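# Stand the fallen red-capped vial upright in the empty well

## Task

The vial with the red cap lies on its side among the other vials on the tray and may be leaking. Put it upright, cap on top, into the empty well, and keep every other vial upright in its own well. The task fails if the vial comes into contact with the robot or the bench (forceps are available, standing in their holder), or if the glass drops more than a few centimetres.

## Robot and tools

Robot: two six-joint arms, left_arm and right_arm, each with a two-pad parallel gripper. The pads open to 50 mm. The fingers point along the gripper's +z axis and close along its x axis. The reported end_effector_position is the point midway between the pads, and the fingertips extend 17.5 mm past it. A block juts about 10 cm toward the gripper's -y side and rotates with it. The vial must not touch the grippers, so handle it with the forceps from the holder. Cameras: cam_high (fixed, 504x504), cam_left_wrist and cam_right_wrist (672x504).

Frames. The scene frame has its origin at table-top height midway between the arms, +z up, +x out over the table, and left_arm on the +y side. Base poses: left_arm at (-0.045, +0.393, 0) m, right_arm at (-0.041, -0.322, 0) m, both turned only slightly about z. Each arm reports its hand pose, velocities and targets in its own base frame, and its offsets use its own base axes. The fixed camera and the table use the scene frame. Printed positions can be off by a few centimetres, more so at long reach.

Row layout, used by every tool: 18 numbers. Numbers 1-6 are left_arm dx, dy, dz, rx, ry, rz. Number 7 is left gripper position, 8 is force_limit, 9 is speed. Numbers 10-18 repeat the same for right_arm. The pose numbers are offsets, not poses. They are measured from that arm's Hand target at the start of the action or move, in its base axes. Scale: 1.0 = 0.6 m for dx..dz and 180 degrees for rx..rz, which form one rotation vector about the Hand target's position. Range is -1 to 1. Sending six zeros asks the arm for its current Hand target again. Gripper numbers are absolute commands. position: +1 is fully open, about -0.65 has the pads touching, and -1 grips until stopped. force_limit runs from -1 (about 20 N per pad) through 0 (102 N) to +1 (185 N). speed runs from -1 (20 mm/s) through 0 (85) to +1 (150). Both start at +1. A 0 is itself a command, so to leave a gripper alone, resend the numbers you last sent.

execute_actions(actions, cameras): actions is a list of actions. Each action is up to 15 rows of 18 numbers, one row per 1/30 s step. A short action holds its last row until 15 steps are done. Every row counts from the pose at the start of that action, not from the row before. Each new action starts from the current Hand target, so repeating an offset moves the arm further. An empty list returns state plus images.

move(target, speed, blend, stop_force, zero, blocking, cameras): moves each gripper in a straight line toward Hand target plus offset. target is one 18-number row or up to 15 rows, all offset from the same starting Hand targets. speed is in m/s (0.002-3.6, default 0.25); rotation is capped at twice that in rad/s. blend (m) rounds corners in a list. stop_force (3-120 N, shared by both arms) ends an arm's path when its wrist sensor feels that much push against the motion. Leave it out when moving away from a contact, and do not rely on it while the gripper rotates. zero resets the force baseline first (default true). blocking=false returns early but cannot be combined with stop_force. The move: line gives the outcome: done, off_target, moving, held or fault, plus limits (paced = pose clipped, held = steps withheld). Paths do not avoid obstacles, and a gripper lags or overshoots more when fast. Keep paths away from the arm's own base.

wait(seconds 0-10) lets time pass. stop brakes a running move. zoom_image(camera, region [x0,y0,x1,y1], at most 504 wide and high) magnifies the latest image. zero_wrist_force(arm) rebaselines the sensor. finished_scene(scene) ends the scene for good. Call it only once the vial stands by itself.

Reading results. Hand target is the last commanded pose after clipping, and the next offsets start from it. A gripper may rest short of it; send the remainder as an offset. object_status: 0 moving, 1 blocked while opening, 2 blocked while closing (a grip), 3 reached the commanded position or pads met (usually nothing held). Any new position resets it to 0 until the fingers settle. Opening is about (250 - position_measured) x 0.202 mm. Wrist force and torque are in the gripper's own axes; a third line shows the peak since the last report. Joint torques include the arm's weight.

Cautions. Orientation commands are clipped to within 32 degrees of the measured orientation per step. Arms are stiff, so aiming even slightly past a firm contact can trigger a fault. A contact torque at a joint limit (142 N m for the big joints, 26.6 for the wrists), or about 150 N of outside force, stops that arm for 10 s. Overheated motors brake the arm for 30-60 s; stretched or loaded holding heats them. A clearance check blocks arm-to-arm approaches but not finger-to-finger ones, and pressing between the arms can fail the scene. Avoid fast hits, dropping the vial or forceps, tipping the other vials, and anything ending up off the table.

Each tool is called as name(argument=value, ...), one argument or row to a line, values as JSON.

## Session

execute_actions(
  actions=[],
)

Scene clock: 0.00 s.
left_arm: end_effector_position=(+0.0391, -0.1039, +0.3197) position_measured=3 object_status=3 end_effector_quat_wxyz=(+0.404, +0.669, -0.621, -0.067) | right_arm: end_effector_position=(+0.4818, +0.4945, +0.2599) position_measured=3 object_status=3 end_effector_quat_wxyz=(-0.228, +0.831, +0.500, -0.083)
Joint positions: left_arm=[-0.687 -2.49 2.243 -1.079 -2.387 2.486] | right_arm=[3.957 -2.087 -1.156 -1.511 2.06 1.292]
Joint velocities: within noise
Joint torques (N m): no reading
Wrist force (N): no reading
Wrist torque (N m): no reading
Wrist force, peak (N): no reading
Hand target: left_arm +0.0391, -0.1039, +0.3197; +0.404, +0.669, -0.621, -0.067 | right_arm +0.4818, +0.4945, +0.2599; -0.228, +0.831, +0.500, -0.083
Tool commands: left_gripper/position=+1.0 left_gripper/force_limit=+1.0 left_gripper/speed=+1.0 right_gripper/position=+1.0 right_gripper/force_limit=+1.0 right_gripper/speed=+1.0

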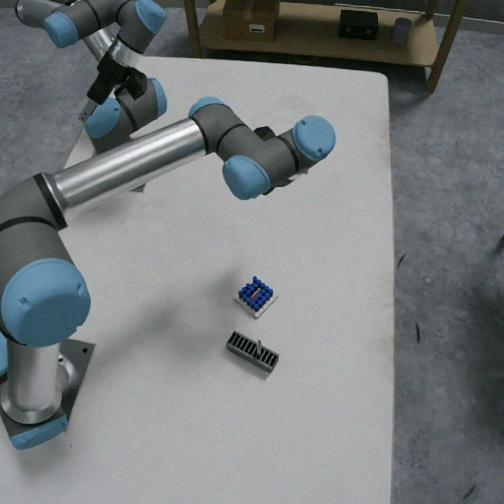

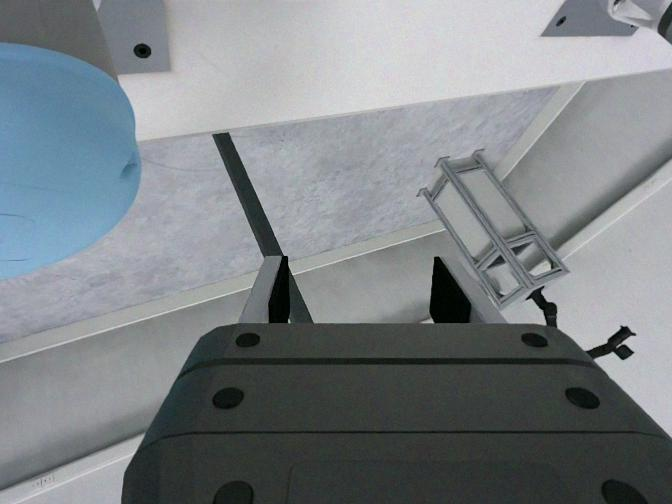

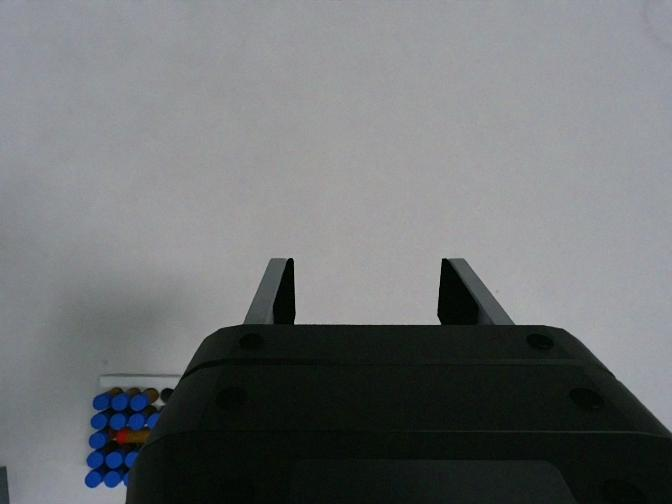

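zoom_image(
  camera="cam_high",
  region=[205, 260, 305, 385],
)

zoom_image(
  camera="cam_right_wrist",
  region=[0, 350, 200, 504],
)

Scaled by 4.032 from the camera's 504x504 image, which has a finer 720x720 frame.

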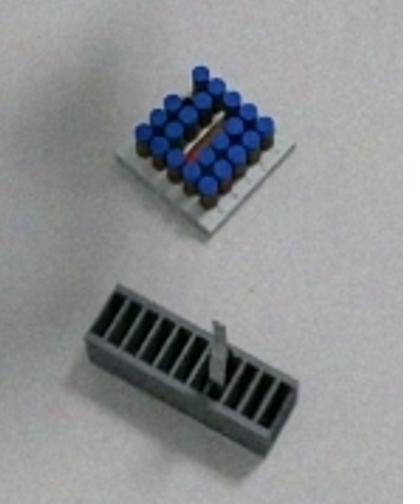

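Scaled by 2.520 from the camera's 672x504 image, which has a finer 960x720 frame.

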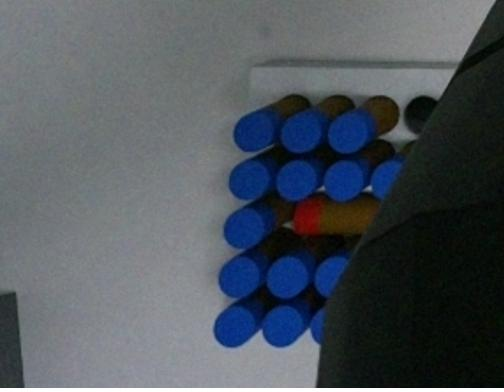

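move(
  target=[0,0,0,0,0,0,1,1,1,-0.03,-0.158,0.13,-0.0995,-0.1203,-0.0069,1,1,1],
  speed=0.25,
  cameras=["all"],
)

Scene clock: 39.50 s.
left_arm: end_effector_position=(+0.0391, -0.1039, +0.3197) position_measured=3 object_status=3 end_effector_quat_wxyz=(+0.404, +0.669, -0.621, -0.067) | right_arm: end_effector_position=(+0.4637, +0.3997, +0.3378) position_measured=3 object_status=3 end_effector_quat_wxyz=(+0.000, +0.862, +0.506, +0.000)
Joint positions: left_arm=[-0.687 -2.49 2.243 -1.079 -2.387 2.486] | right_arm=[4.072 -1.824 -1.259 -1.63 1.571 1.44]
Joint torques (N m): left_arm=[0.31 12.13 -23.78 -2.66 -1.91 0.15] | right_arm=[-9.14 39.8 35.48 3.9 -1.12 -2.38]
Wrist force (N): left_arm=[-0.1 -0.2 -0.1] | right_arm=[-0.4 -0.5 0.0]
Wrist torque (N m): left_arm=[-0.03 0.02 0.00] | right_arm=[0.00 0.09 -0.17]
Wrist force, peak (N): left_arm=[-0.1 -0.4 -0.1] | right_arm=[0.9 1.4 1.3]
Hand target: left_arm +0.0391, -0.1039, +0.3197; +0.404, +0.669, -0.621, -0.067 | right_arm +0.4638, +0.3997, +0.3379; +0.000, +0.862, +0.506, +0.000
Off the commanded pose: left_arm 0.000 m, 0 deg | right_arm 0.000 m, 0 deg.
move: done

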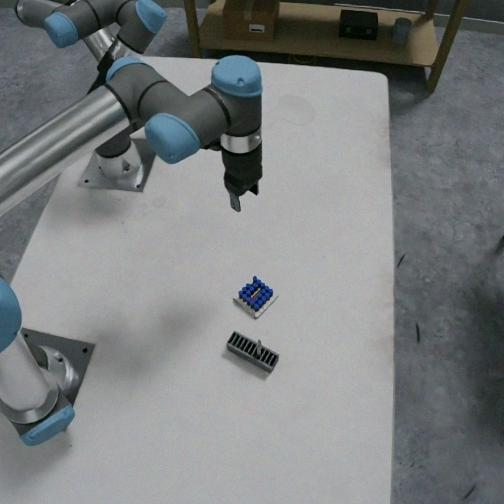

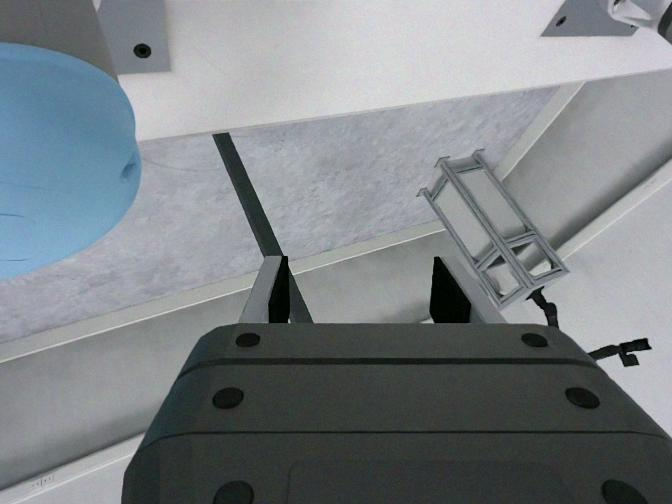

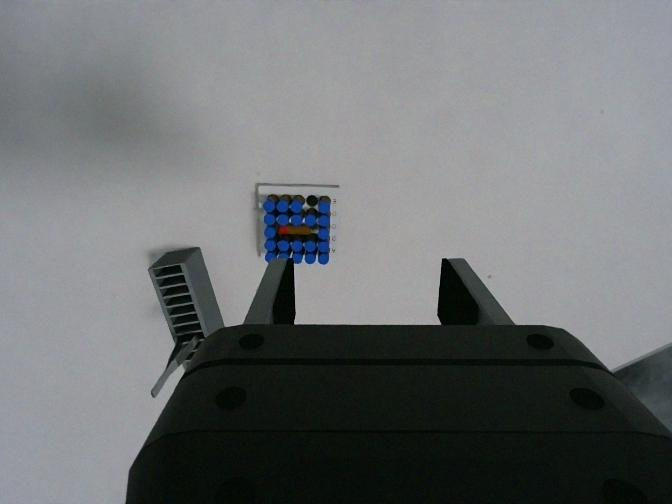

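zoom_image(
  camera="cam_right_wrist",
  region=[230, 165, 360, 275],
)

zoom_image(
  camera="cam_right_wrist",
  region=[130, 230, 260, 410],
)

Scaled by 3.877 from the camera's 672x504 image, which has a finer 960x720 frame.

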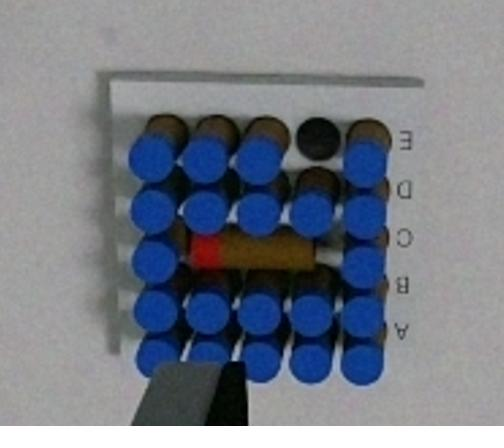

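Scaled by 2.800 from the camera's 672x504 image, which has a finer 960x720 frame.

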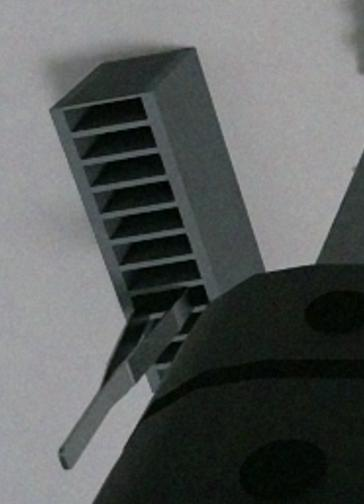

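move(
  target=[0,0,0,0,0,0,1,1,1,0.0642,-0.2270,0,0,0,0,1,1,1],
  speed=0.3,
  cameras=["cam_right_wrist"],
)

Scene clock: 56.07 s.
left_arm: end_effector_position=(+0.0391, -0.1039, +0.3197) position_measured=3 object_status=3 end_effector_quat_wxyz=(+0.404, +0.669, -0.621, -0.067) | right_arm: end_effector_position=(+0.5022, +0.2635, +0.3378) position_measured=3 object_status=3 end_effector_quat_wxyz=(+0.000, +0.862, +0.506, +0.000)
Joint positions: left_arm=[-0.687 -2.49 2.243 -1.079 -2.387 2.486] | right_arm=[3.862 -1.712 -1.395 -1.606 1.571 1.23]
Joint torques (N m): left_arm=[0.81 11.89 -23.75 -2.68 -1.92 0.09] | right_arm=[-5.96 30.26 36.24 2.09 1.15 1.28]
Wrist force (N): left_arm=[-0.1 -0.2 -0.1] | right_arm=[-0.6 -0.2 0.2]
Wrist torque (N m): left_arm=[-0.03 0.01 0.00] | right_arm=[0.03 0.13 -0.20]
Wrist force, peak (N): left_arm=[-0.2 -0.5 -0.1] | right_arm=[-3.6 2.5 0.2]
Hand target: left_arm +0.0391, -0.1039, +0.3197; +0.404, +0.669, -0.621, -0.067 | right_arm +0.5023, +0.2635, +0.3379; +0.000, +0.862, +0.506, +0.000
Off the commanded pose: left_arm 0.000 m, 0 deg | right_arm 0.000 m, 0 deg.
move: done
Images, in order (width x height): cam_right_wrist 672x504.

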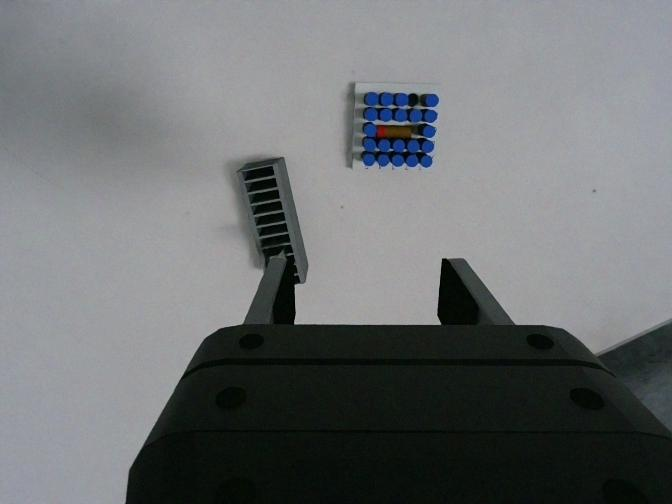

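zoom_image(
  camera="cam_right_wrist",
  region=[330, 70, 460, 180],
)

zoom_image(
  camera="cam_right_wrist",
  region=[220, 145, 330, 295],
)

Scaled by 3.877 from the camera's 672x504 image, which has a finer 960x720 frame.

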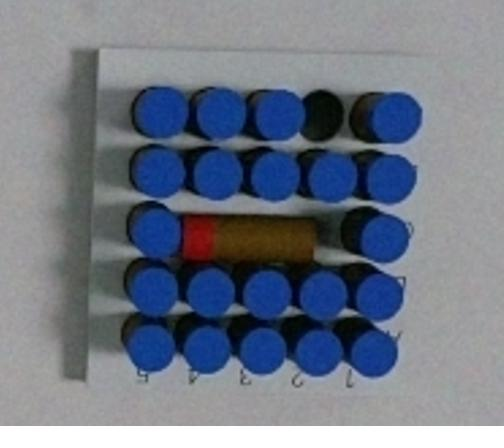

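Scaled by 3.360 from the camera's 672x504 image, which has a finer 960x720 frame.

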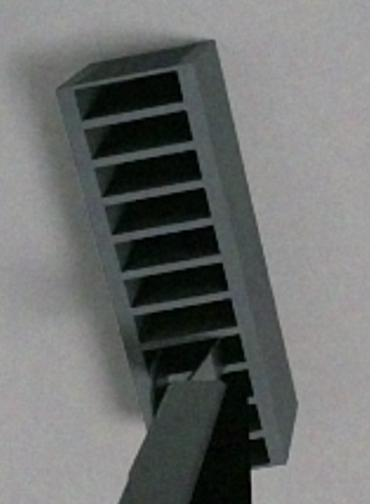

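move(
  target=[0,0,0,0,0,0,1,1,1,-0.1272,-0.0665,-0.2323,-0.0785,-0.1782,0.0581,1,1,1],
  speed=0.3,
  cameras=["cam_right_wrist"],
)

zoom_image(
  camera="cam_right_wrist",
  region=[200, 60, 500, 285],
)

Scene clock: 126.40 s.
left_arm: end_effector_position=(+0.0391, -0.1039, +0.3197) position_measured=3 object_status=3 end_effector_quat_wxyz=(+0.404, +0.669, -0.621, -0.067) | right_arm: end_effector_position=(+0.4260, +0.2236, +0.1986) position_measured=3 object_status=3 end_effector_quat_wxyz=(+0.244, +0.774, +0.558, +0.176)
Joint positions: left_arm=[-0.687 -2.49 2.243 -1.079 -2.387 2.486] | right_arm=[4.247 -1.385 -2.231 -0.996 0.967 1.395]
Joint torques (N m): left_arm=[-0.13 12.76 -23.76 -2.73 -1.91 0.12] | right_arm=[1.19 7.91 13.01 4.35 -2.35 -2.22]
Wrist force (N): left_arm=[-0.1 -0.2 -0.1] | right_arm=[-0.4 -0.7 0.7]
Wrist torque (N m): left_arm=[-0.04 0.01 0.00] | right_arm=[0.14 0.15 -0.29]
Wrist force, peak (N): left_arm=[-0.3 -0.4 -0.2] | right_arm=[-1.3 -3.2 1.5]
Hand target: left_arm +0.0391, -0.1039, +0.3197; +0.404, +0.669, -0.621, -0.067 | right_arm +0.4260, +0.2236, +0.1985; +0.244, +0.773, +0.558, +0.176
Off the commanded pose: left_arm 0.000 m, 0 deg | right_arm 0.000 m, 0 deg.
move: done
Images, in order (width x height): cam_right_wrist 672x504.

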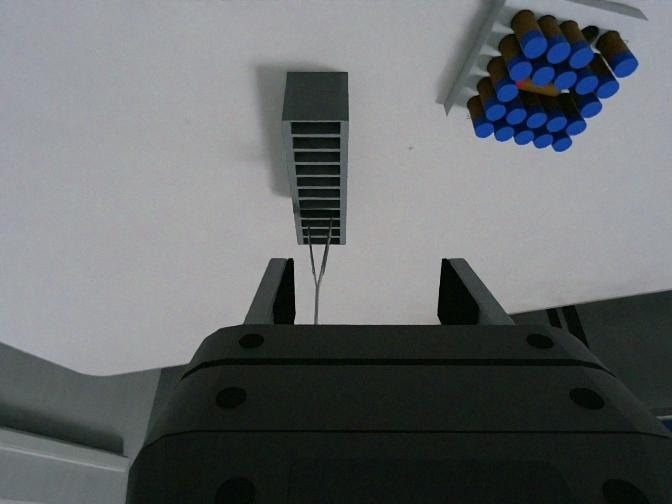

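Scaled by 1.680 from the camera's 672x504 image, which has a finer 960x720 frame.

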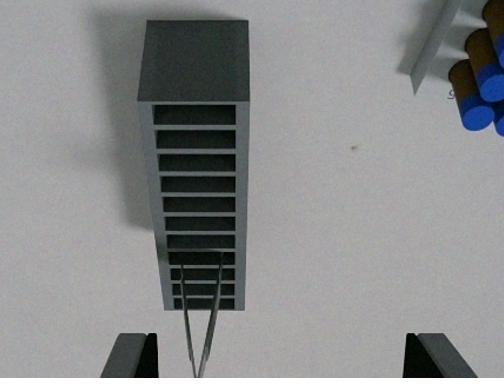

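move(
  target=[0,0,0,0,0,0,1,1,1,0.06,-0.035,0.07,0,0,0,1,1,1],
  speed=0.2,
  cameras=["cam_right_wrist"],
)

zoom_image(
  camera="cam_right_wrist",
  region=[250, 90, 450, 325],
)

Scene clock: 142.07 s.
left_arm: end_effector_position=(+0.0391, -0.1039, +0.3197) position_measured=3 object_status=3 end_effector_quat_wxyz=(+0.404, +0.669, -0.621, -0.067) | right_arm: end_effector_position=(+0.4620, +0.2026, +0.2404) position_measured=3 object_status=3 end_effector_quat_wxyz=(+0.244, +0.773, +0.558, +0.176)
Joint positions: left_arm=[-0.687 -2.49 2.243 -1.079 -2.387 2.486] | right_arm=[4.136 -1.385 -2.135 -1.019 0.982 1.263]
Joint torques (N m): left_arm=[0.5 12.26 -23.98 -2.78 -2.08 0.13] | right_arm=[0.05 20.64 14.71 4.99 -2.62 2.41]
Wrist force (N): left_arm=[0.0 -0.2 0.0] | right_arm=[-0.6 -0.6 0.5]
Wrist torque (N m): left_arm=[-0.03 -0.01 0.00] | right_arm=[0.09 0.18 -0.37]
Wrist force, peak (N): left_arm=[-0.4 -0.3 0.2] | right_arm=[-0.5 -2.8 1.0]
Hand target: left_arm +0.0391, -0.1039, +0.3197; +0.404, +0.669, -0.621, -0.067 | right_arm +0.4620, +0.2026, +0.2405; +0.244, +0.773, +0.558, +0.176
Off the commanded pose: left_arm 0.000 m, 0 deg | right_arm 0.000 m, 0 deg.
move: done
Images, in order (width x height): cam_right_wrist 672x504.

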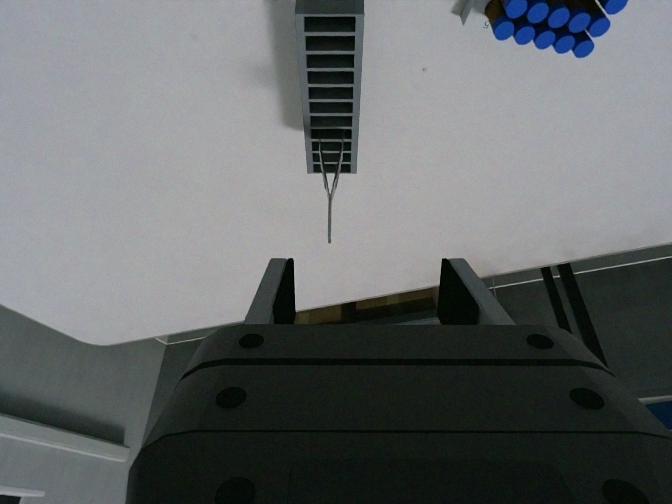

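Scaled by 2.145 from the camera's 672x504 image, which has a finer 960x720 frame.

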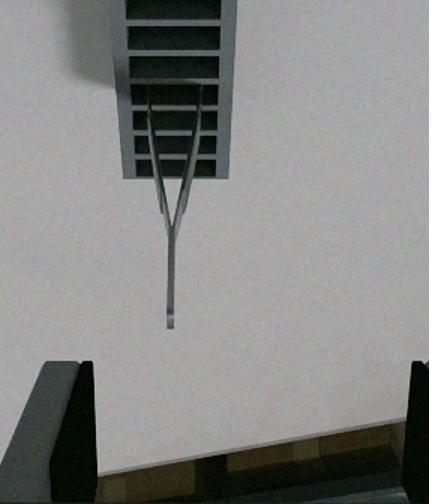

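zoom_image(
  camera="cam_right_wrist",
  region=[290, 100, 370, 250],
)

Scaled by 3.360 from the camera's 672x504 image, which has a finer 960x720 frame.

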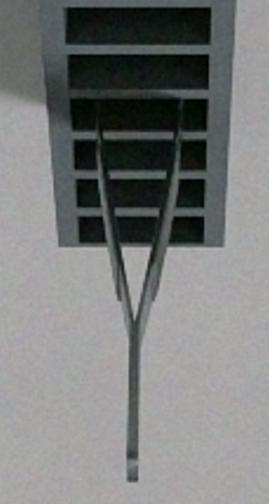

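move(
  target=[0,0,0,0,0,0,1,1,1,0.1408,-0.0523,-0.02,0.0614,0.1845,0,1,1,1],
  speed=0.3,
  cameras=["cam_right_wrist"],
)

zoom_image(
  camera="cam_right_wrist",
  region=[260, 130, 420, 280],
)

Scene clock: 257.13 s.
left_arm: end_effector_position=(+0.0391, -0.1039, +0.3197) position_measured=3 object_status=3 end_effector_quat_wxyz=(+0.404, +0.669, -0.621, -0.067) | right_arm: end_effector_position=(+0.5465, +0.1712, +0.2285) position_measured=3 object_status=3 end_effector_quat_wxyz=(+0.000, +0.811, +0.585, +0.000)
Joint positions: left_arm=[-0.687 -2.49 2.243 -1.079 -2.387 2.486] | right_arm=[3.68 -1.751 -1.63 -1.331 1.571 0.859]
Joint torques (N m): left_arm=[0.4 11.85 -24.04 -2.84 -2.03 0.18] | right_arm=[-3.09 29.23 24.67 2.5 1.46 2.36]
Wrist force (N): left_arm=[-0.2 -0.1 -0.1] | right_arm=[-0.8 -0.1 0.4]
Wrist torque (N m): left_arm=[-0.02 0.03 0.00] | right_arm=[0.02 0.09 -0.21]
Wrist force, peak (N): left_arm=[0.0 -0.3 -0.4] | right_arm=[-0.9 -2.4 0.0]
Hand target: left_arm +0.0391, -0.1039, +0.3197; +0.404, +0.669, -0.621, -0.067 | right_arm +0.5464, +0.1712, +0.2285; +0.000, +0.811, +0.585, +0.000
Off the commanded pose: left_arm 0.000 m, 0 deg | right_arm 0.000 m, 0 deg.
move: done
Images, in order (width x height): cam_right_wrist 672x504.

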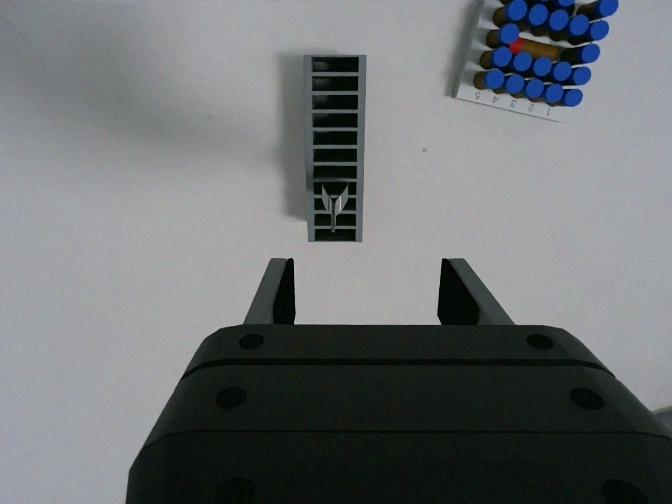

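Scaled by 3.150 from the camera's 672x504 image, which has a finer 960x720 frame.

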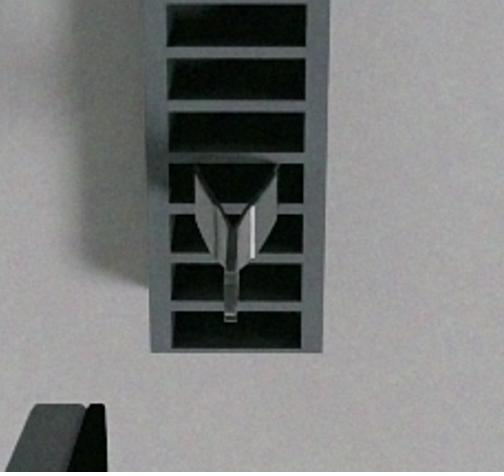

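move(
  target=[
    [0,0,0,0,0,0,1,1,1,-0.0065,-0.0195,0,0,0,0,1,1,1],
    [0,0,0,0,0,0,1,1,1,-0.0065,-0.0195,-0.1625,0,0,0,1,1,1],
  ],
  speed=0.15,
  cameras=["cam_right_wrist"],
)

zoom_image(
  camera="cam_right_wrist",
  region=[260, 130, 480, 330],
)

Scene clock: 285.03 s.
left_arm: end_effector_position=(+0.0391, -0.1039, +0.3197) position_measured=3 object_status=3 end_effector_quat_wxyz=(+0.404, +0.669, -0.621, -0.067) | right_arm: end_effector_position=(+0.5425, +0.1595, +0.1310) position_measured=3 object_status=3 end_effector_quat_wxyz=(+0.000, +0.811, +0.585, +0.000)
Joint positions: left_arm=[-0.687 -2.49 2.243 -1.079 -2.387 2.486] | right_arm=[3.665 -1.818 -1.814 -1.081 1.571 0.845]
Joint torques (N m): left_arm=[0.26 12.25 -24.6 -2.79 -2.13 0.11] | right_arm=[4.15 37.59 29.93 4.12 0.86 2.15]
Wrist force (N): left_arm=[0.0 0.0 -0.1] | right_arm=[-0.7 -0.4 0.8]
Wrist torque (N m): left_arm=[-0.01 0.00 0.00] | right_arm=[-0.02 0.11 -0.13]
Wrist force, peak (N): left_arm=[-0.1 -0.5 0.2] | right_arm=[-0.8 -0.4 3.1]
Hand target: left_arm +0.0391, -0.1039, +0.3197; +0.404, +0.669, -0.621, -0.067 | right_arm +0.5425, +0.1595, +0.1310; +0.000, +0.811, +0.585, +0.000
Off the commanded pose: left_arm 0.000 m, 0 deg | right_arm 0.000 m, 0 deg.
move: done
Images, in order (width x height): cam_right_wrist 672x504.

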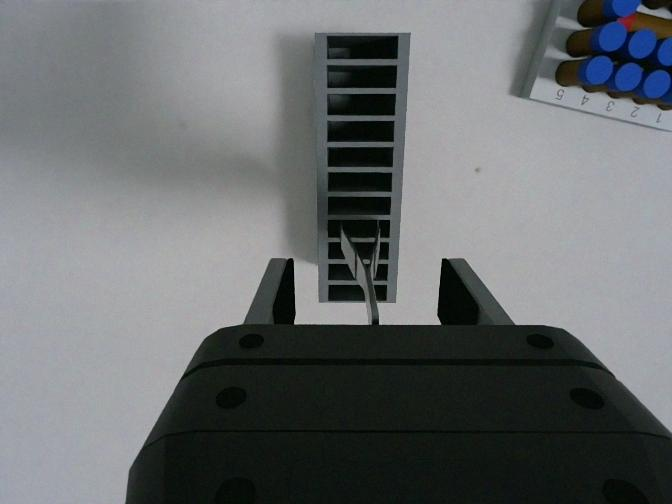

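Scaled by 2.291 from the camera's 672x504 image, which has a finer 960x720 frame.

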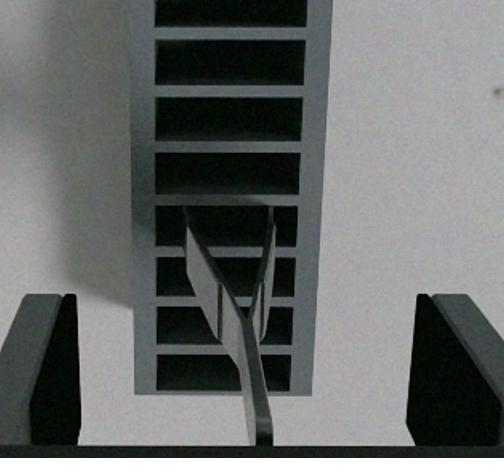

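move(
  target=[0,0,0,0,0,0,1,1,1,0.0005,0.0015,-0.0567,0,0,0,1,1,1],
  speed=0.04,
  stop_force=5,
  cameras=["cam_right_wrist"],
)

zoom_image(
  camera="cam_right_wrist",
  region=[260, 130, 480, 330],
)

Scene clock: 294.30 s.
left_arm: end_effector_position=(+0.0391, -0.1039, +0.3197) position_measured=3 object_status=3 end_effector_quat_wxyz=(+0.404, +0.669, -0.621, -0.067) | right_arm: end_effector_position=(+0.5428, +0.1602, +0.1018) position_measured=3 object_status=3 end_effector_quat_wxyz=(+0.000, +0.811, +0.585, +0.000)
Joint positions: left_arm=[-0.687 -2.49 2.243 -1.079 -2.387 2.486] | right_arm=[3.666 -1.854 -1.851 -1.007 1.571 0.846]
Joint torques (N m): left_arm=[0.43 12.06 -24.84 -2.78 -2.21 0.17] | right_arm=[-5.17 28.29 31.92 4.38 -0.76 -0.71]
Wrist force (N): left_arm=[-0.1 -0.1 -0.1] | right_arm=[-0.7 -0.1 -1.5]
Wrist torque (N m): left_arm=[-0.01 0.02 0.00] | right_arm=[0.07 0.11 -0.19]
Wrist force, peak (N): left_arm=[-0.4 -0.4 -0.1] | right_arm=[-0.8 -0.4 -33.5]
Hand target: left_arm +0.0391, -0.1039, +0.3197; +0.404, +0.669, -0.621, -0.067 | right_arm +0.5428, +0.1602, +0.1018; +0.000, +0.811, +0.585, +0.000 (not the last commanded pose)
Off the commanded pose: left_arm 0.000 m, 0 deg | right_arm 0.005 m, 0 deg.
move: contact (right_arm)
Images, in order (width x height): cam_right_wrist 672x504.

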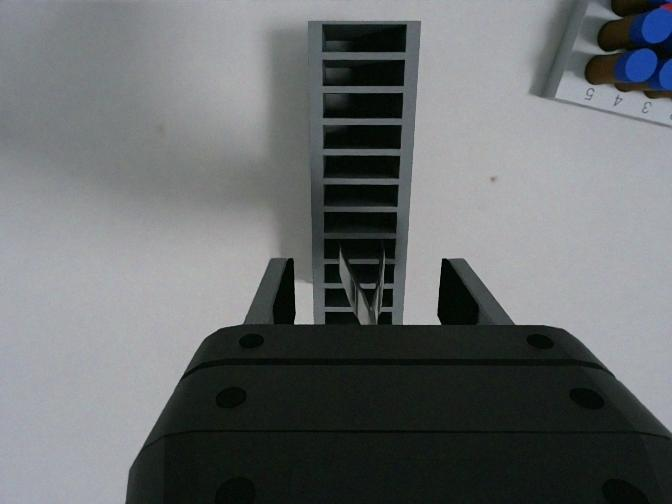

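Scaled by 2.291 from the camera's 672x504 image, which has a finer 960x720 frame.

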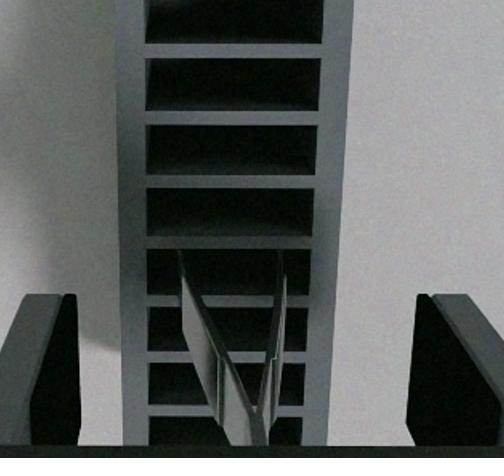

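move(
  target=[
    [0,0,0,0,0,0,1,1,1,0,0,0.0025,0,0,0,1,1,1],
    [0,0,0,0,0,0,1,1,1,0,0,0.0025,0,0,0,-0.3,-0.8,-0.8],
  ],
  speed=0.02,
  cameras=["cam_right_wrist"],
)

zoom_image(
  camera="cam_right_wrist",
  region=[310, 220, 420, 330],
)

Scene clock: 309.57 s.
left_arm: end_effector_position=(+0.0391, -0.1039, +0.3197) position_measured=3 object_status=3 end_effector_quat_wxyz=(+0.404, +0.669, -0.621, -0.067) | right_arm: end_effector_position=(+0.5428, +0.1602, +0.1033) position_measured=198 object_status=0 end_effector_quat_wxyz=(+0.000, +0.811, +0.585, +0.000)
Joint positions: left_arm=[-0.687 -2.49 2.243 -1.079 -2.387 2.486] | right_arm=[3.666 -1.852 -1.849 -1.011 1.571 0.846]
Joint torques (N m): left_arm=[0.29 11.83 -24.88 -2.88 -2.21 0.21] | right_arm=[-6.02 31.65 16.26 4.37 -0.77 -2.24]
Wrist force (N): left_arm=[-0.2 0.0 -0.1] | right_arm=[-0.6 -0.4 -0.1]
Wrist torque (N m): left_arm=[0.01 0.02 0.00] | right_arm=[0.01 0.08 -0.19]
Wrist force, peak (N): left_arm=[-0.2 -0.4 0.0] | right_arm=[-0.6 -0.3 -2.9]
Hand target: left_arm +0.0391, -0.1039, +0.3197; +0.404, +0.669, -0.621, -0.067 | right_arm +0.5428, +0.1602, +0.1033; +0.000, +0.811, +0.585, +0.000
Off the commanded pose: left_arm 0.000 m, 0 deg | right_arm 0.000 m, 0 deg.
move: done
Images, in order (width x height): cam_right_wrist 672x504.

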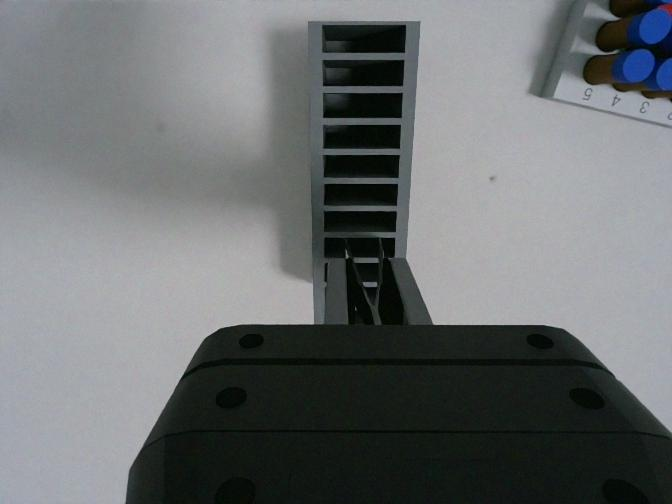

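Scaled by 4.582 from the camera's 672x504 image, which has a finer 960x720 frame.

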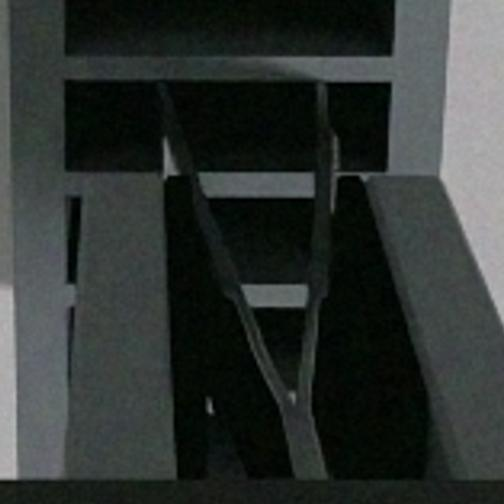

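execute_actions(
  actions=[
    [[0,0,0,0,0,0,1,1,1,0,0,0,0,0,0,-0.37,-0.8,-0.8]],
    [[0,0,0,0,0,0,1,1,1,0,0,0,0,0,0,-0.37,-0.8,-0.8]],
  ],
  cameras=["cam_right_wrist"],
)

zoom_image(
  camera="cam_right_wrist",
  region=[310, 220, 420, 330],
)

Scene clock: 317.33 s.
left_arm: end_effector_position=(+0.0391, -0.1039, +0.3197) position_measured=3 object_status=3 end_effector_quat_wxyz=(+0.404, +0.669, -0.621, -0.067) | right_arm: end_effector_position=(+0.5428, +0.1602, +0.1033) position_measured=208 object_status=3 end_effector_quat_wxyz=(+0.000, +0.811, +0.585, +0.000)
Joint positions: left_arm=[-0.687 -2.49 2.243 -1.079 -2.387 2.486] | right_arm=[3.666 -1.852 -1.849 -1.011 1.571 0.846]
Joint torques (N m): left_arm=[0.86 11.9 -25.16 -2.87 -2.19 0.16] | right_arm=[-6.65 30.37 10.95 4.16 -0.69 -2.23]
Wrist force (N): left_arm=[-0.2 -0.3 0.1] | right_arm=[-0.6 -0.4 -0.6]
Wrist torque (N m): left_arm=[-0.04 0.03 0.00] | right_arm=[0.01 0.11 -0.19]
Wrist force, peak (N): left_arm=[-0.3 -0.2 -0.4] | right_arm=[-0.6 -0.2 -1.7]
Hand target: left_arm +0.0391, -0.1039, +0.3197; +0.404, +0.669, -0.621, -0.067 | right_arm +0.5428, +0.1602, +0.1033; +0.000, +0.811, +0.585, +0.000
Off the commanded pose: left_arm 0.000 m, 0 deg | right_arm 0.000 m, 0 deg.
Images, in order (width x height): cam_right_wrist 672x504.

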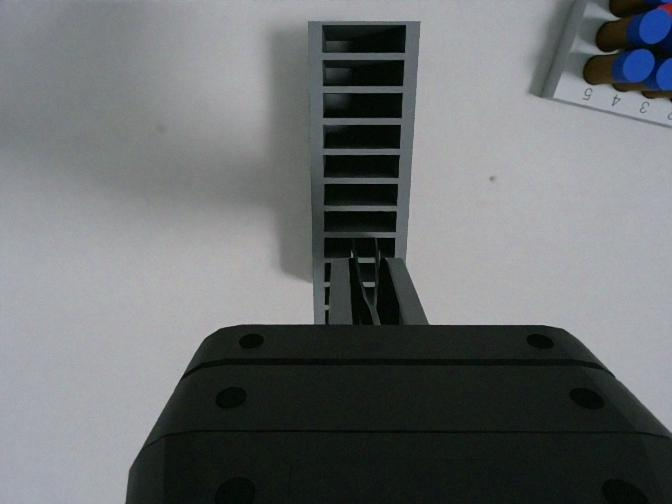

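Scaled by 4.582 from the camera's 672x504 image, which has a finer 960x720 frame.

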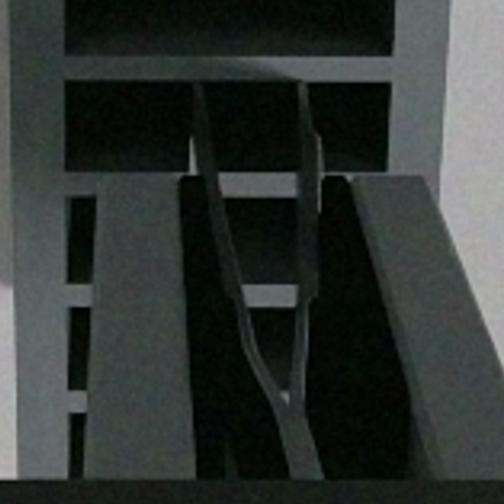

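move(
  target=[0,0,0,0,0,0,1,1,1,0,0,0.17,0,0,0,-0.37,-0.8,-0.8],
  speed=0.08,
  cameras=["cam_right_wrist"],
)

zoom_image(
  camera="cam_right_wrist",
  region=[300, 190, 430, 330],
)

Scene clock: 324.43 s.
left_arm: end_effector_position=(+0.0391, -0.1039, +0.3197) position_measured=3 object_status=3 end_effector_quat_wxyz=(+0.404, +0.669, -0.621, -0.067) | right_arm: end_effector_position=(+0.5428, +0.1603, +0.2054) position_measured=208 object_status=3 end_effector_quat_wxyz=(+0.000, +0.811, +0.585, +0.000)
Joint positions: left_arm=[-0.687 -2.49 2.243 -1.079 -2.387 2.486] | right_arm=[3.666 -1.75 -1.692 -1.27 1.571 0.846]
Joint torques (N m): left_arm=[0.85 12.75 -25.1 -2.97 -2.31 0.13] | right_arm=[-1.6 27 12.48 4.86 -0.72 -1.44]
Wrist force (N): left_arm=[-0.2 -0.2 -0.1] | right_arm=[-0.5 0.0 0.6]
Wrist torque (N m): left_arm=[-0.03 0.03 0.00] | right_arm=[0.07 0.04 -0.18]
Wrist force, peak (N): left_arm=[-0.4 -0.3 -0.1] | right_arm=[-0.8 -0.5 2.4]
Hand target: left_arm +0.0391, -0.1039, +0.3197; +0.404, +0.669, -0.621, -0.067 | right_arm +0.5428, +0.1602, +0.2053; +0.000, +0.811, +0.585, +0.000
Off the commanded pose: left_arm 0.000 m, 0 deg | right_arm 0.000 m, 0 deg.
move: done
Images, in order (width x height): cam_right_wrist 672x504.

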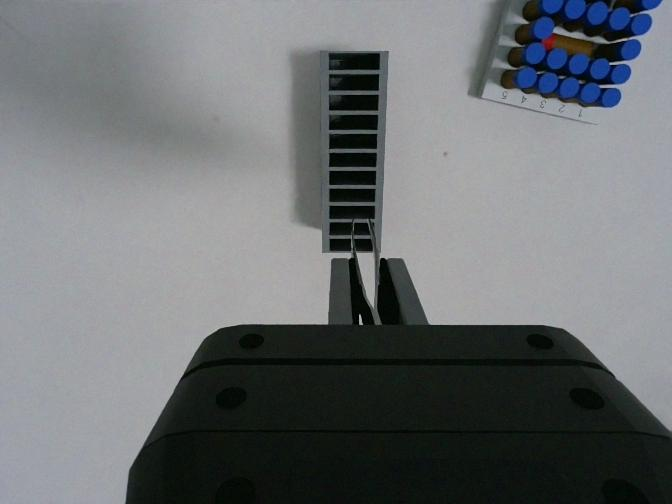

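Scaled by 3.600 from the camera's 672x504 image, which has a finer 960x720 frame.

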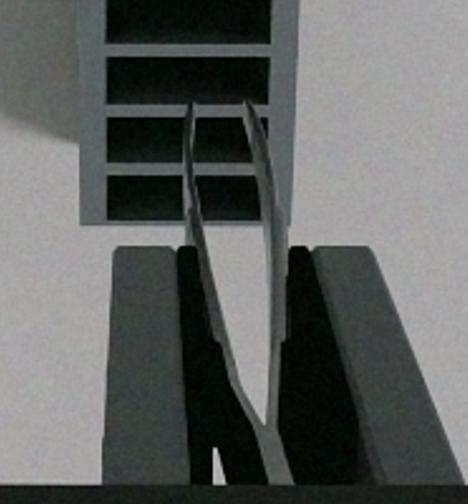

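move(
  target=[
    [0,0,0,0,0,0,1,1,1,-0.0662,0.2473,-0.0088,0,0,0.4361,-0.37,-0.8,-0.8],
    [0,0,0,0,0,0,1,1,1,-0.0662,0.2473,-0.0755,0,0,0.4361,-0.37,-0.8,-0.8],
  ],
  speed=0.25,
  cameras=["all"],
)

zoom_image(
  camera="cam_right_wrist",
  region=[270, 130, 450, 330],
)

Scene clock: 438.27 s.
left_arm: end_effector_position=(+0.0391, -0.1039, +0.3197) position_measured=3 object_status=3 end_effector_quat_wxyz=(+0.404, +0.669, -0.621, -0.067) | right_arm: end_effector_position=(+0.5030, +0.3086, +0.1601) position_measured=208 object_status=3 end_effector_quat_wxyz=(+0.000, +0.258, +0.966, +0.000)
Joint positions: left_arm=[-0.687 -2.49 2.243 -1.079 -2.387 2.486] | right_arm=[3.92 -1.842 -1.699 -1.171 1.571 -0.271]
Joint torques (N m): left_arm=[0.05 12.67 -25.7 -2.92 -2.43 0.08] | right_arm=[-10.27 38.02 19.97 4.59 -0.98 -2.29]
Wrist force (N): left_arm=[-0.1 -0.1 -0.1] | right_arm=[-0.2 -0.8 0.3]
Wrist torque (N m): left_arm=[-0.01 0.01 0.00] | right_arm=[-0.04 0.04 -0.19]
Wrist force, peak (N): left_arm=[-0.2 -0.4 -0.3] | right_arm=[-0.1 -1.2 4.0]
Hand target: left_arm +0.0391, -0.1039, +0.3197; +0.404, +0.669, -0.621, -0.067 | right_arm +0.5031, +0.3086, +0.1600; +0.000, +0.258, +0.966, +0.000
Off the commanded pose: left_arm 0.000 m, 0 deg | right_arm 0.000 m, 0 deg.
move: done

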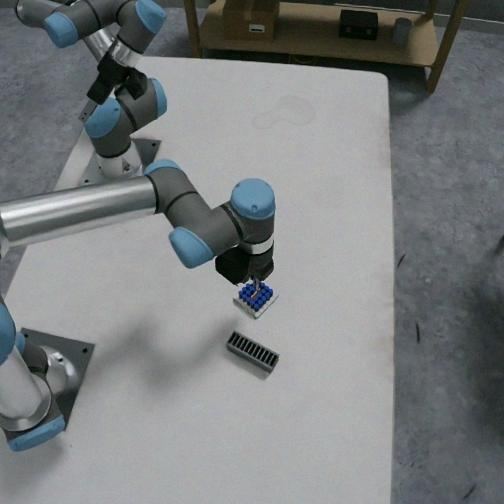

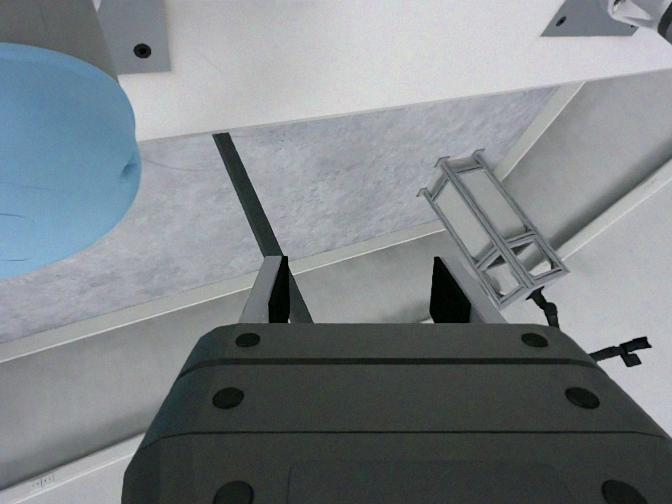

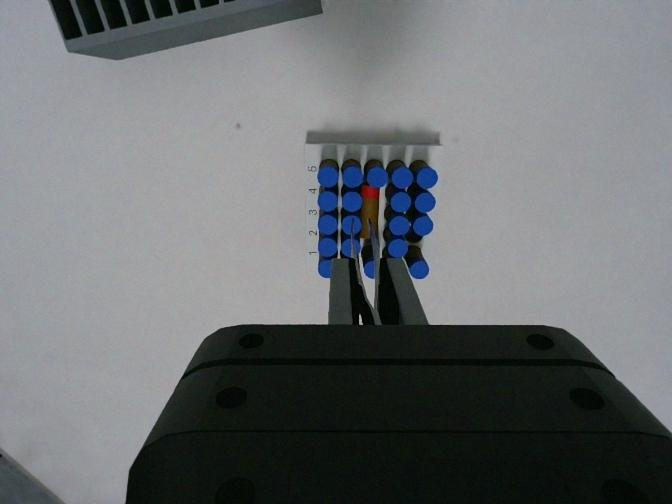

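Scaled by 2.520 from the camera's 672x504 image, which has a finer 960x720 frame.

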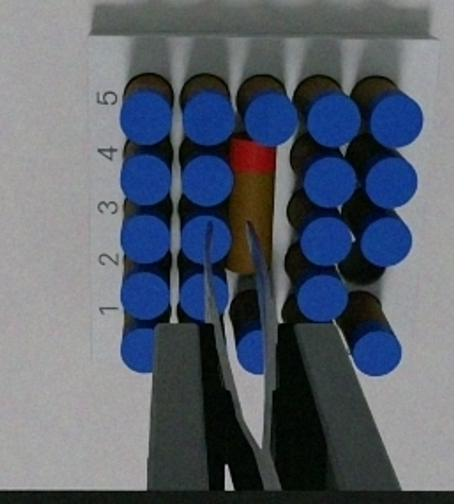

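zoom_image(
  camera="cam_right_wrist",
  region=[330, 170, 410, 270],
)

Scaled by 5.040 from the camera's 672x504 image, which has a finer 960x720 frame.

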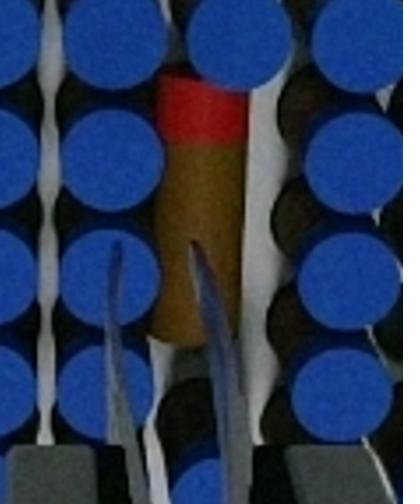

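move(
  target=[
    [0,0,0,0,0,0,1,1,1,-0.0084,0.0122,0,0,0,0,-0.37,-0.8,-0.8],
    [0,0,0,0,0,0,1,1,1,-0.0084,0.0122,0,0,0,0,-0.34,-0.8,-0.8],
  ],
  speed=0.1,
  cameras=["cam_right_wrist"],
)

zoom_image(
  camera="cam_right_wrist",
  region=[320, 160, 410, 270],
)

Scene clock: 469.40 s.
left_arm: end_effector_position=(+0.0391, -0.1039, +0.3197) position_measured=3 object_status=3 end_effector_quat_wxyz=(+0.404, +0.669, -0.621, -0.067) | right_arm: end_effector_position=(+0.4980, +0.3159, +0.1600) position_measured=203 object_status=3 end_effector_quat_wxyz=(+0.000, +0.258, +0.966, +0.000)
Joint positions: left_arm=[-0.687 -2.49 2.243 -1.079 -2.387 2.486] | right_arm=[3.935 -1.842 -1.701 -1.17 1.57 -0.256]
Joint torques (N m): left_arm=[0.2 12.45 -25.45 -3.02 -2.46 0.16] | right_arm=[-9.14 44.47 14.34 4.46 -0.53 -2.43]
Wrist force (N): left_arm=[0.0 -0.2 -0.1] | right_arm=[-0.1 -0.9 0.2]
Wrist torque (N m): left_arm=[-0.03 0.00 0.00] | right_arm=[-0.05 0.04 -0.18]
Wrist force, peak (N): left_arm=[-0.1 0.0 -0.6] | right_arm=[-0.9 -1.1 0.2]
Hand target: left_arm +0.0391, -0.1039, +0.3197; +0.404, +0.669, -0.621, -0.067 | right_arm +0.4980, +0.3159, +0.1600; +0.000, +0.258, +0.966, +0.000
Off the commanded pose: left_arm 0.000 m, 0 deg | right_arm 0.000 m, 0 deg.
move: done
Images, in order (width x height): cam_right_wrist 672x504.

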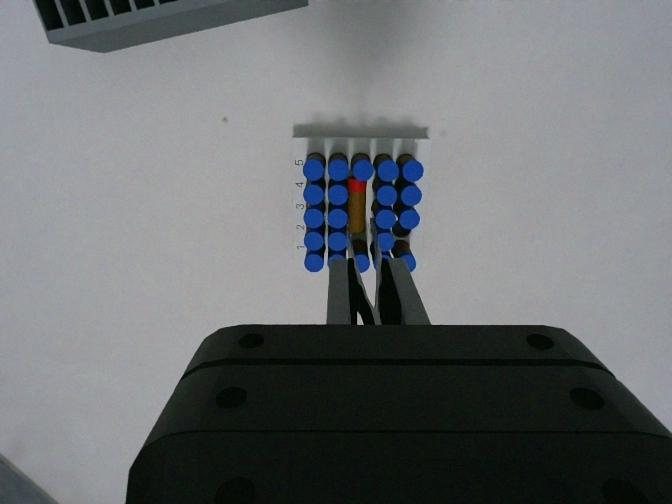

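Scaled by 4.582 from the camera's 672x504 image, which has a finer 960x720 frame.

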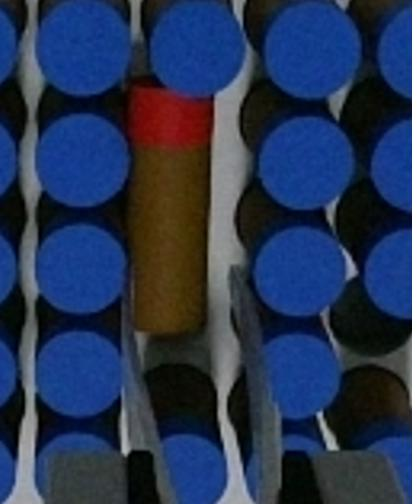

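move(
  target=[
    [0,0,0,0,0,0,1,1,1,0,0,0,0,0,0,-0.327,-0.8,-0.8],
    [0,0,0,0,0,0,1,1,1,0,0,-0.05,0,0,0,-0.327,-0.8,-0.8],
  ],
  speed=0.08,
  cameras=["cam_right_wrist"],
)

zoom_image(
  camera="cam_right_wrist",
  region=[310, 140, 420, 270],
)

Scene clock: 479.20 s.
left_arm: end_effector_position=(+0.0391, -0.1039, +0.3197) position_measured=3 object_status=3 end_effector_quat_wxyz=(+0.404, +0.669, -0.621, -0.067) | right_arm: end_effector_position=(+0.4979, +0.3159, +0.1298) position_measured=201 object_status=3 end_effector_quat_wxyz=(+0.000, +0.258, +0.966, +0.000) end_effector_velocity=(+0.000, +0.000, +0.002) end_effector_angular_velocity=(+0.000, +0.001, -0.001)
Joint positions: left_arm=[-0.687 -2.49 2.243 -1.079 -2.387 2.486] | right_arm=[3.935 -1.872 -1.745 -1.096 1.57 -0.256]
Joint velocities: left_arm=[within noise] | right_arm=[0 0.002 0.004 -0.006 0 0.001]
Joint torques (N m): left_arm=[-0.05 12.27 -26.27 -3.02 -2.52 0.18] | right_arm=[-7.76 45.64 34.18 1.85 0.18 -2.39]
Wrist force (N): left_arm=[-0.2 0.0 -0.2] | right_arm=[-0.2 -0.9 0.4]
Wrist torque (N m): left_arm=[0.00 0.03 0.01] | right_arm=[-0.08 0.05 -0.21]
Wrist force, peak (N): left_arm=[-0.3 -0.2 -0.3] | right_arm=[-0.1 -0.7 -1.8]
Hand target: left_arm +0.0391, -0.1039, +0.3197; +0.404, +0.669, -0.621, -0.067 | right_arm +0.4980, +0.3159, +0.1300; +0.000, +0.258, +0.966, +0.000
Off the commanded pose: left_arm 0.000 m, 0 deg | right_arm 0.000 m, 0 deg.
move: done
Images, in order (width x height): cam_right_wrist 672x504.

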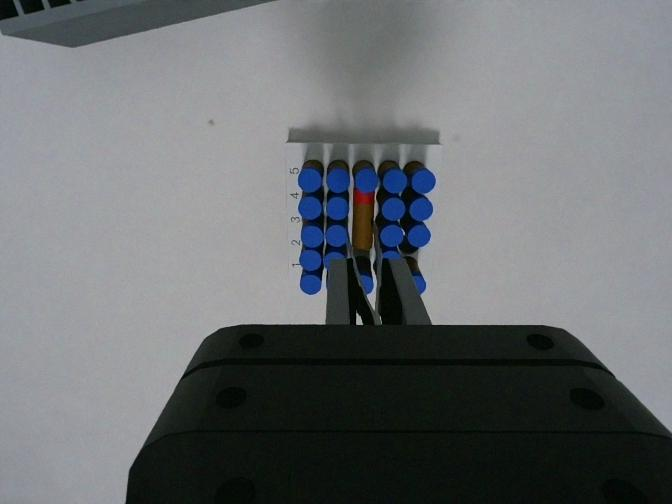

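Scaled by 3.877 from the camera's 672x504 image, which has a finer 960x720 frame.

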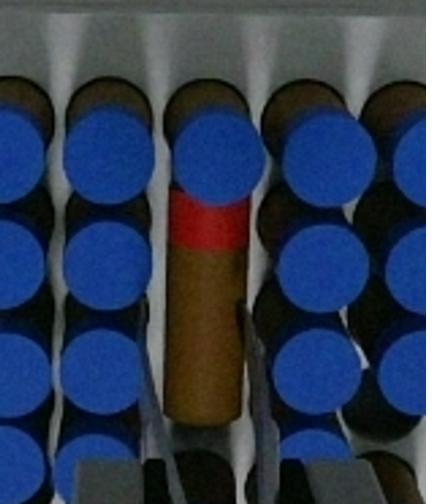

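move(
  target=[
    [0,0,0,0,0,0,1,1,1,0,0,0.01,0,0,0,-0.327,-0.8,-0.8],
    [0,0,0,0,0,0,1,1,1,-0.0017,0.0058,0.01,0,0,0,-0.327,-0.8,-0.8],
    [0,0,0,0,0,0,1,1,1,-0.0017,0.0058,-0.01,0,0,0,-0.327,-0.8,-0.8],
  ],
  speed=0.05,
  blend=[0.002,0.002,0],
  cameras=["cam_right_wrist"],
)

zoom_image(
  camera="cam_right_wrist",
  region=[310, 140, 420, 270],
)

Scene clock: 508.73 s.
left_arm: end_effector_position=(+0.0391, -0.1039, +0.3197) position_measured=3 object_status=3 end_effector_quat_wxyz=(+0.404, +0.669, -0.621, -0.067) | right_arm: end_effector_position=(+0.4969, +0.3194, +0.1238) position_measured=201 object_status=3 end_effector_quat_wxyz=(+0.000, +0.258, +0.966, +0.000) end_effector_velocity=(+0.000, +0.001, +0.003) end_effector_angular_velocity=(+0.001, -0.002, +0.001)
Joint positions: left_arm=[-0.687 -2.49 2.243 -1.079 -2.387 2.486] | right_arm=[3.941 -1.881 -1.75 -1.082 1.571 -0.25]
Joint velocities: left_arm=[within noise] | right_arm=[0.001 0.004 0.003 -0.005 0 0]
Joint torques (N m): left_arm=[0.18 12.19 -26.41 -3.09 -2.64 0.11] | right_arm=[-10 44.56 34.66 2.23 1.59 -2.59]
Wrist force (N): left_arm=[0.0 -0.2 -0.2] | right_arm=[-0.2 -0.9 0.4]
Wrist torque (N m): left_arm=[-0.02 0.00 0.00] | right_arm=[-0.09 0.06 -0.22]
Wrist force, peak (N): left_arm=[-0.1 -0.4 -0.4] | right_arm=[-1.1 -1.5 -0.1]
Hand target: left_arm +0.0391, -0.1039, +0.3197; +0.404, +0.669, -0.621, -0.067 | right_arm +0.4970, +0.3194, +0.1240; +0.000, +0.258, +0.966, +0.000
Off the commanded pose: left_arm 0.000 m, 0 deg | right_arm 0.000 m, 0 deg.
move: done; blend cut to 0.0018 m at target 1, 0.0018 m at target 2
Images, in order (width x height): cam_right_wrist 672x504.

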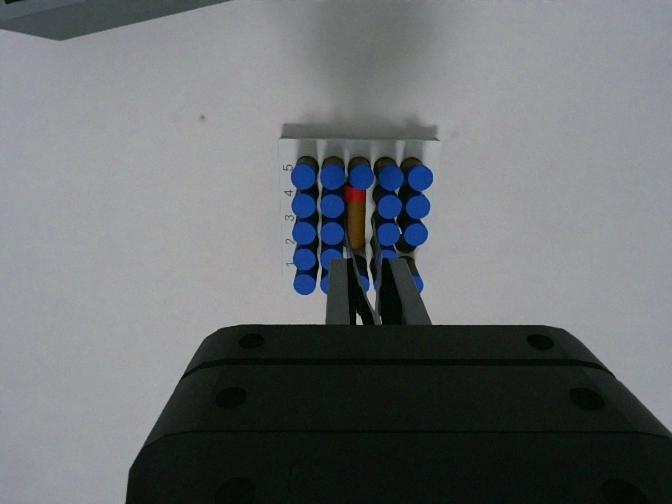

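Scaled by 3.877 from the camera's 672x504 image, which has a finer 960x720 frame.

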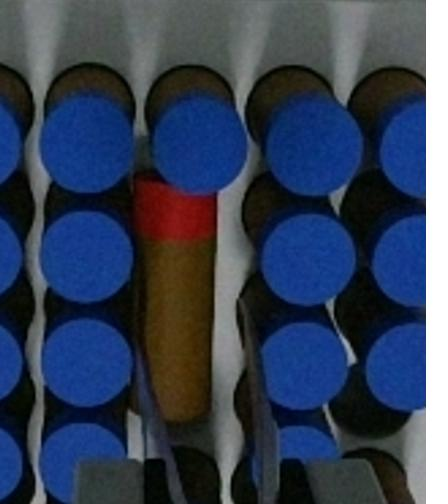

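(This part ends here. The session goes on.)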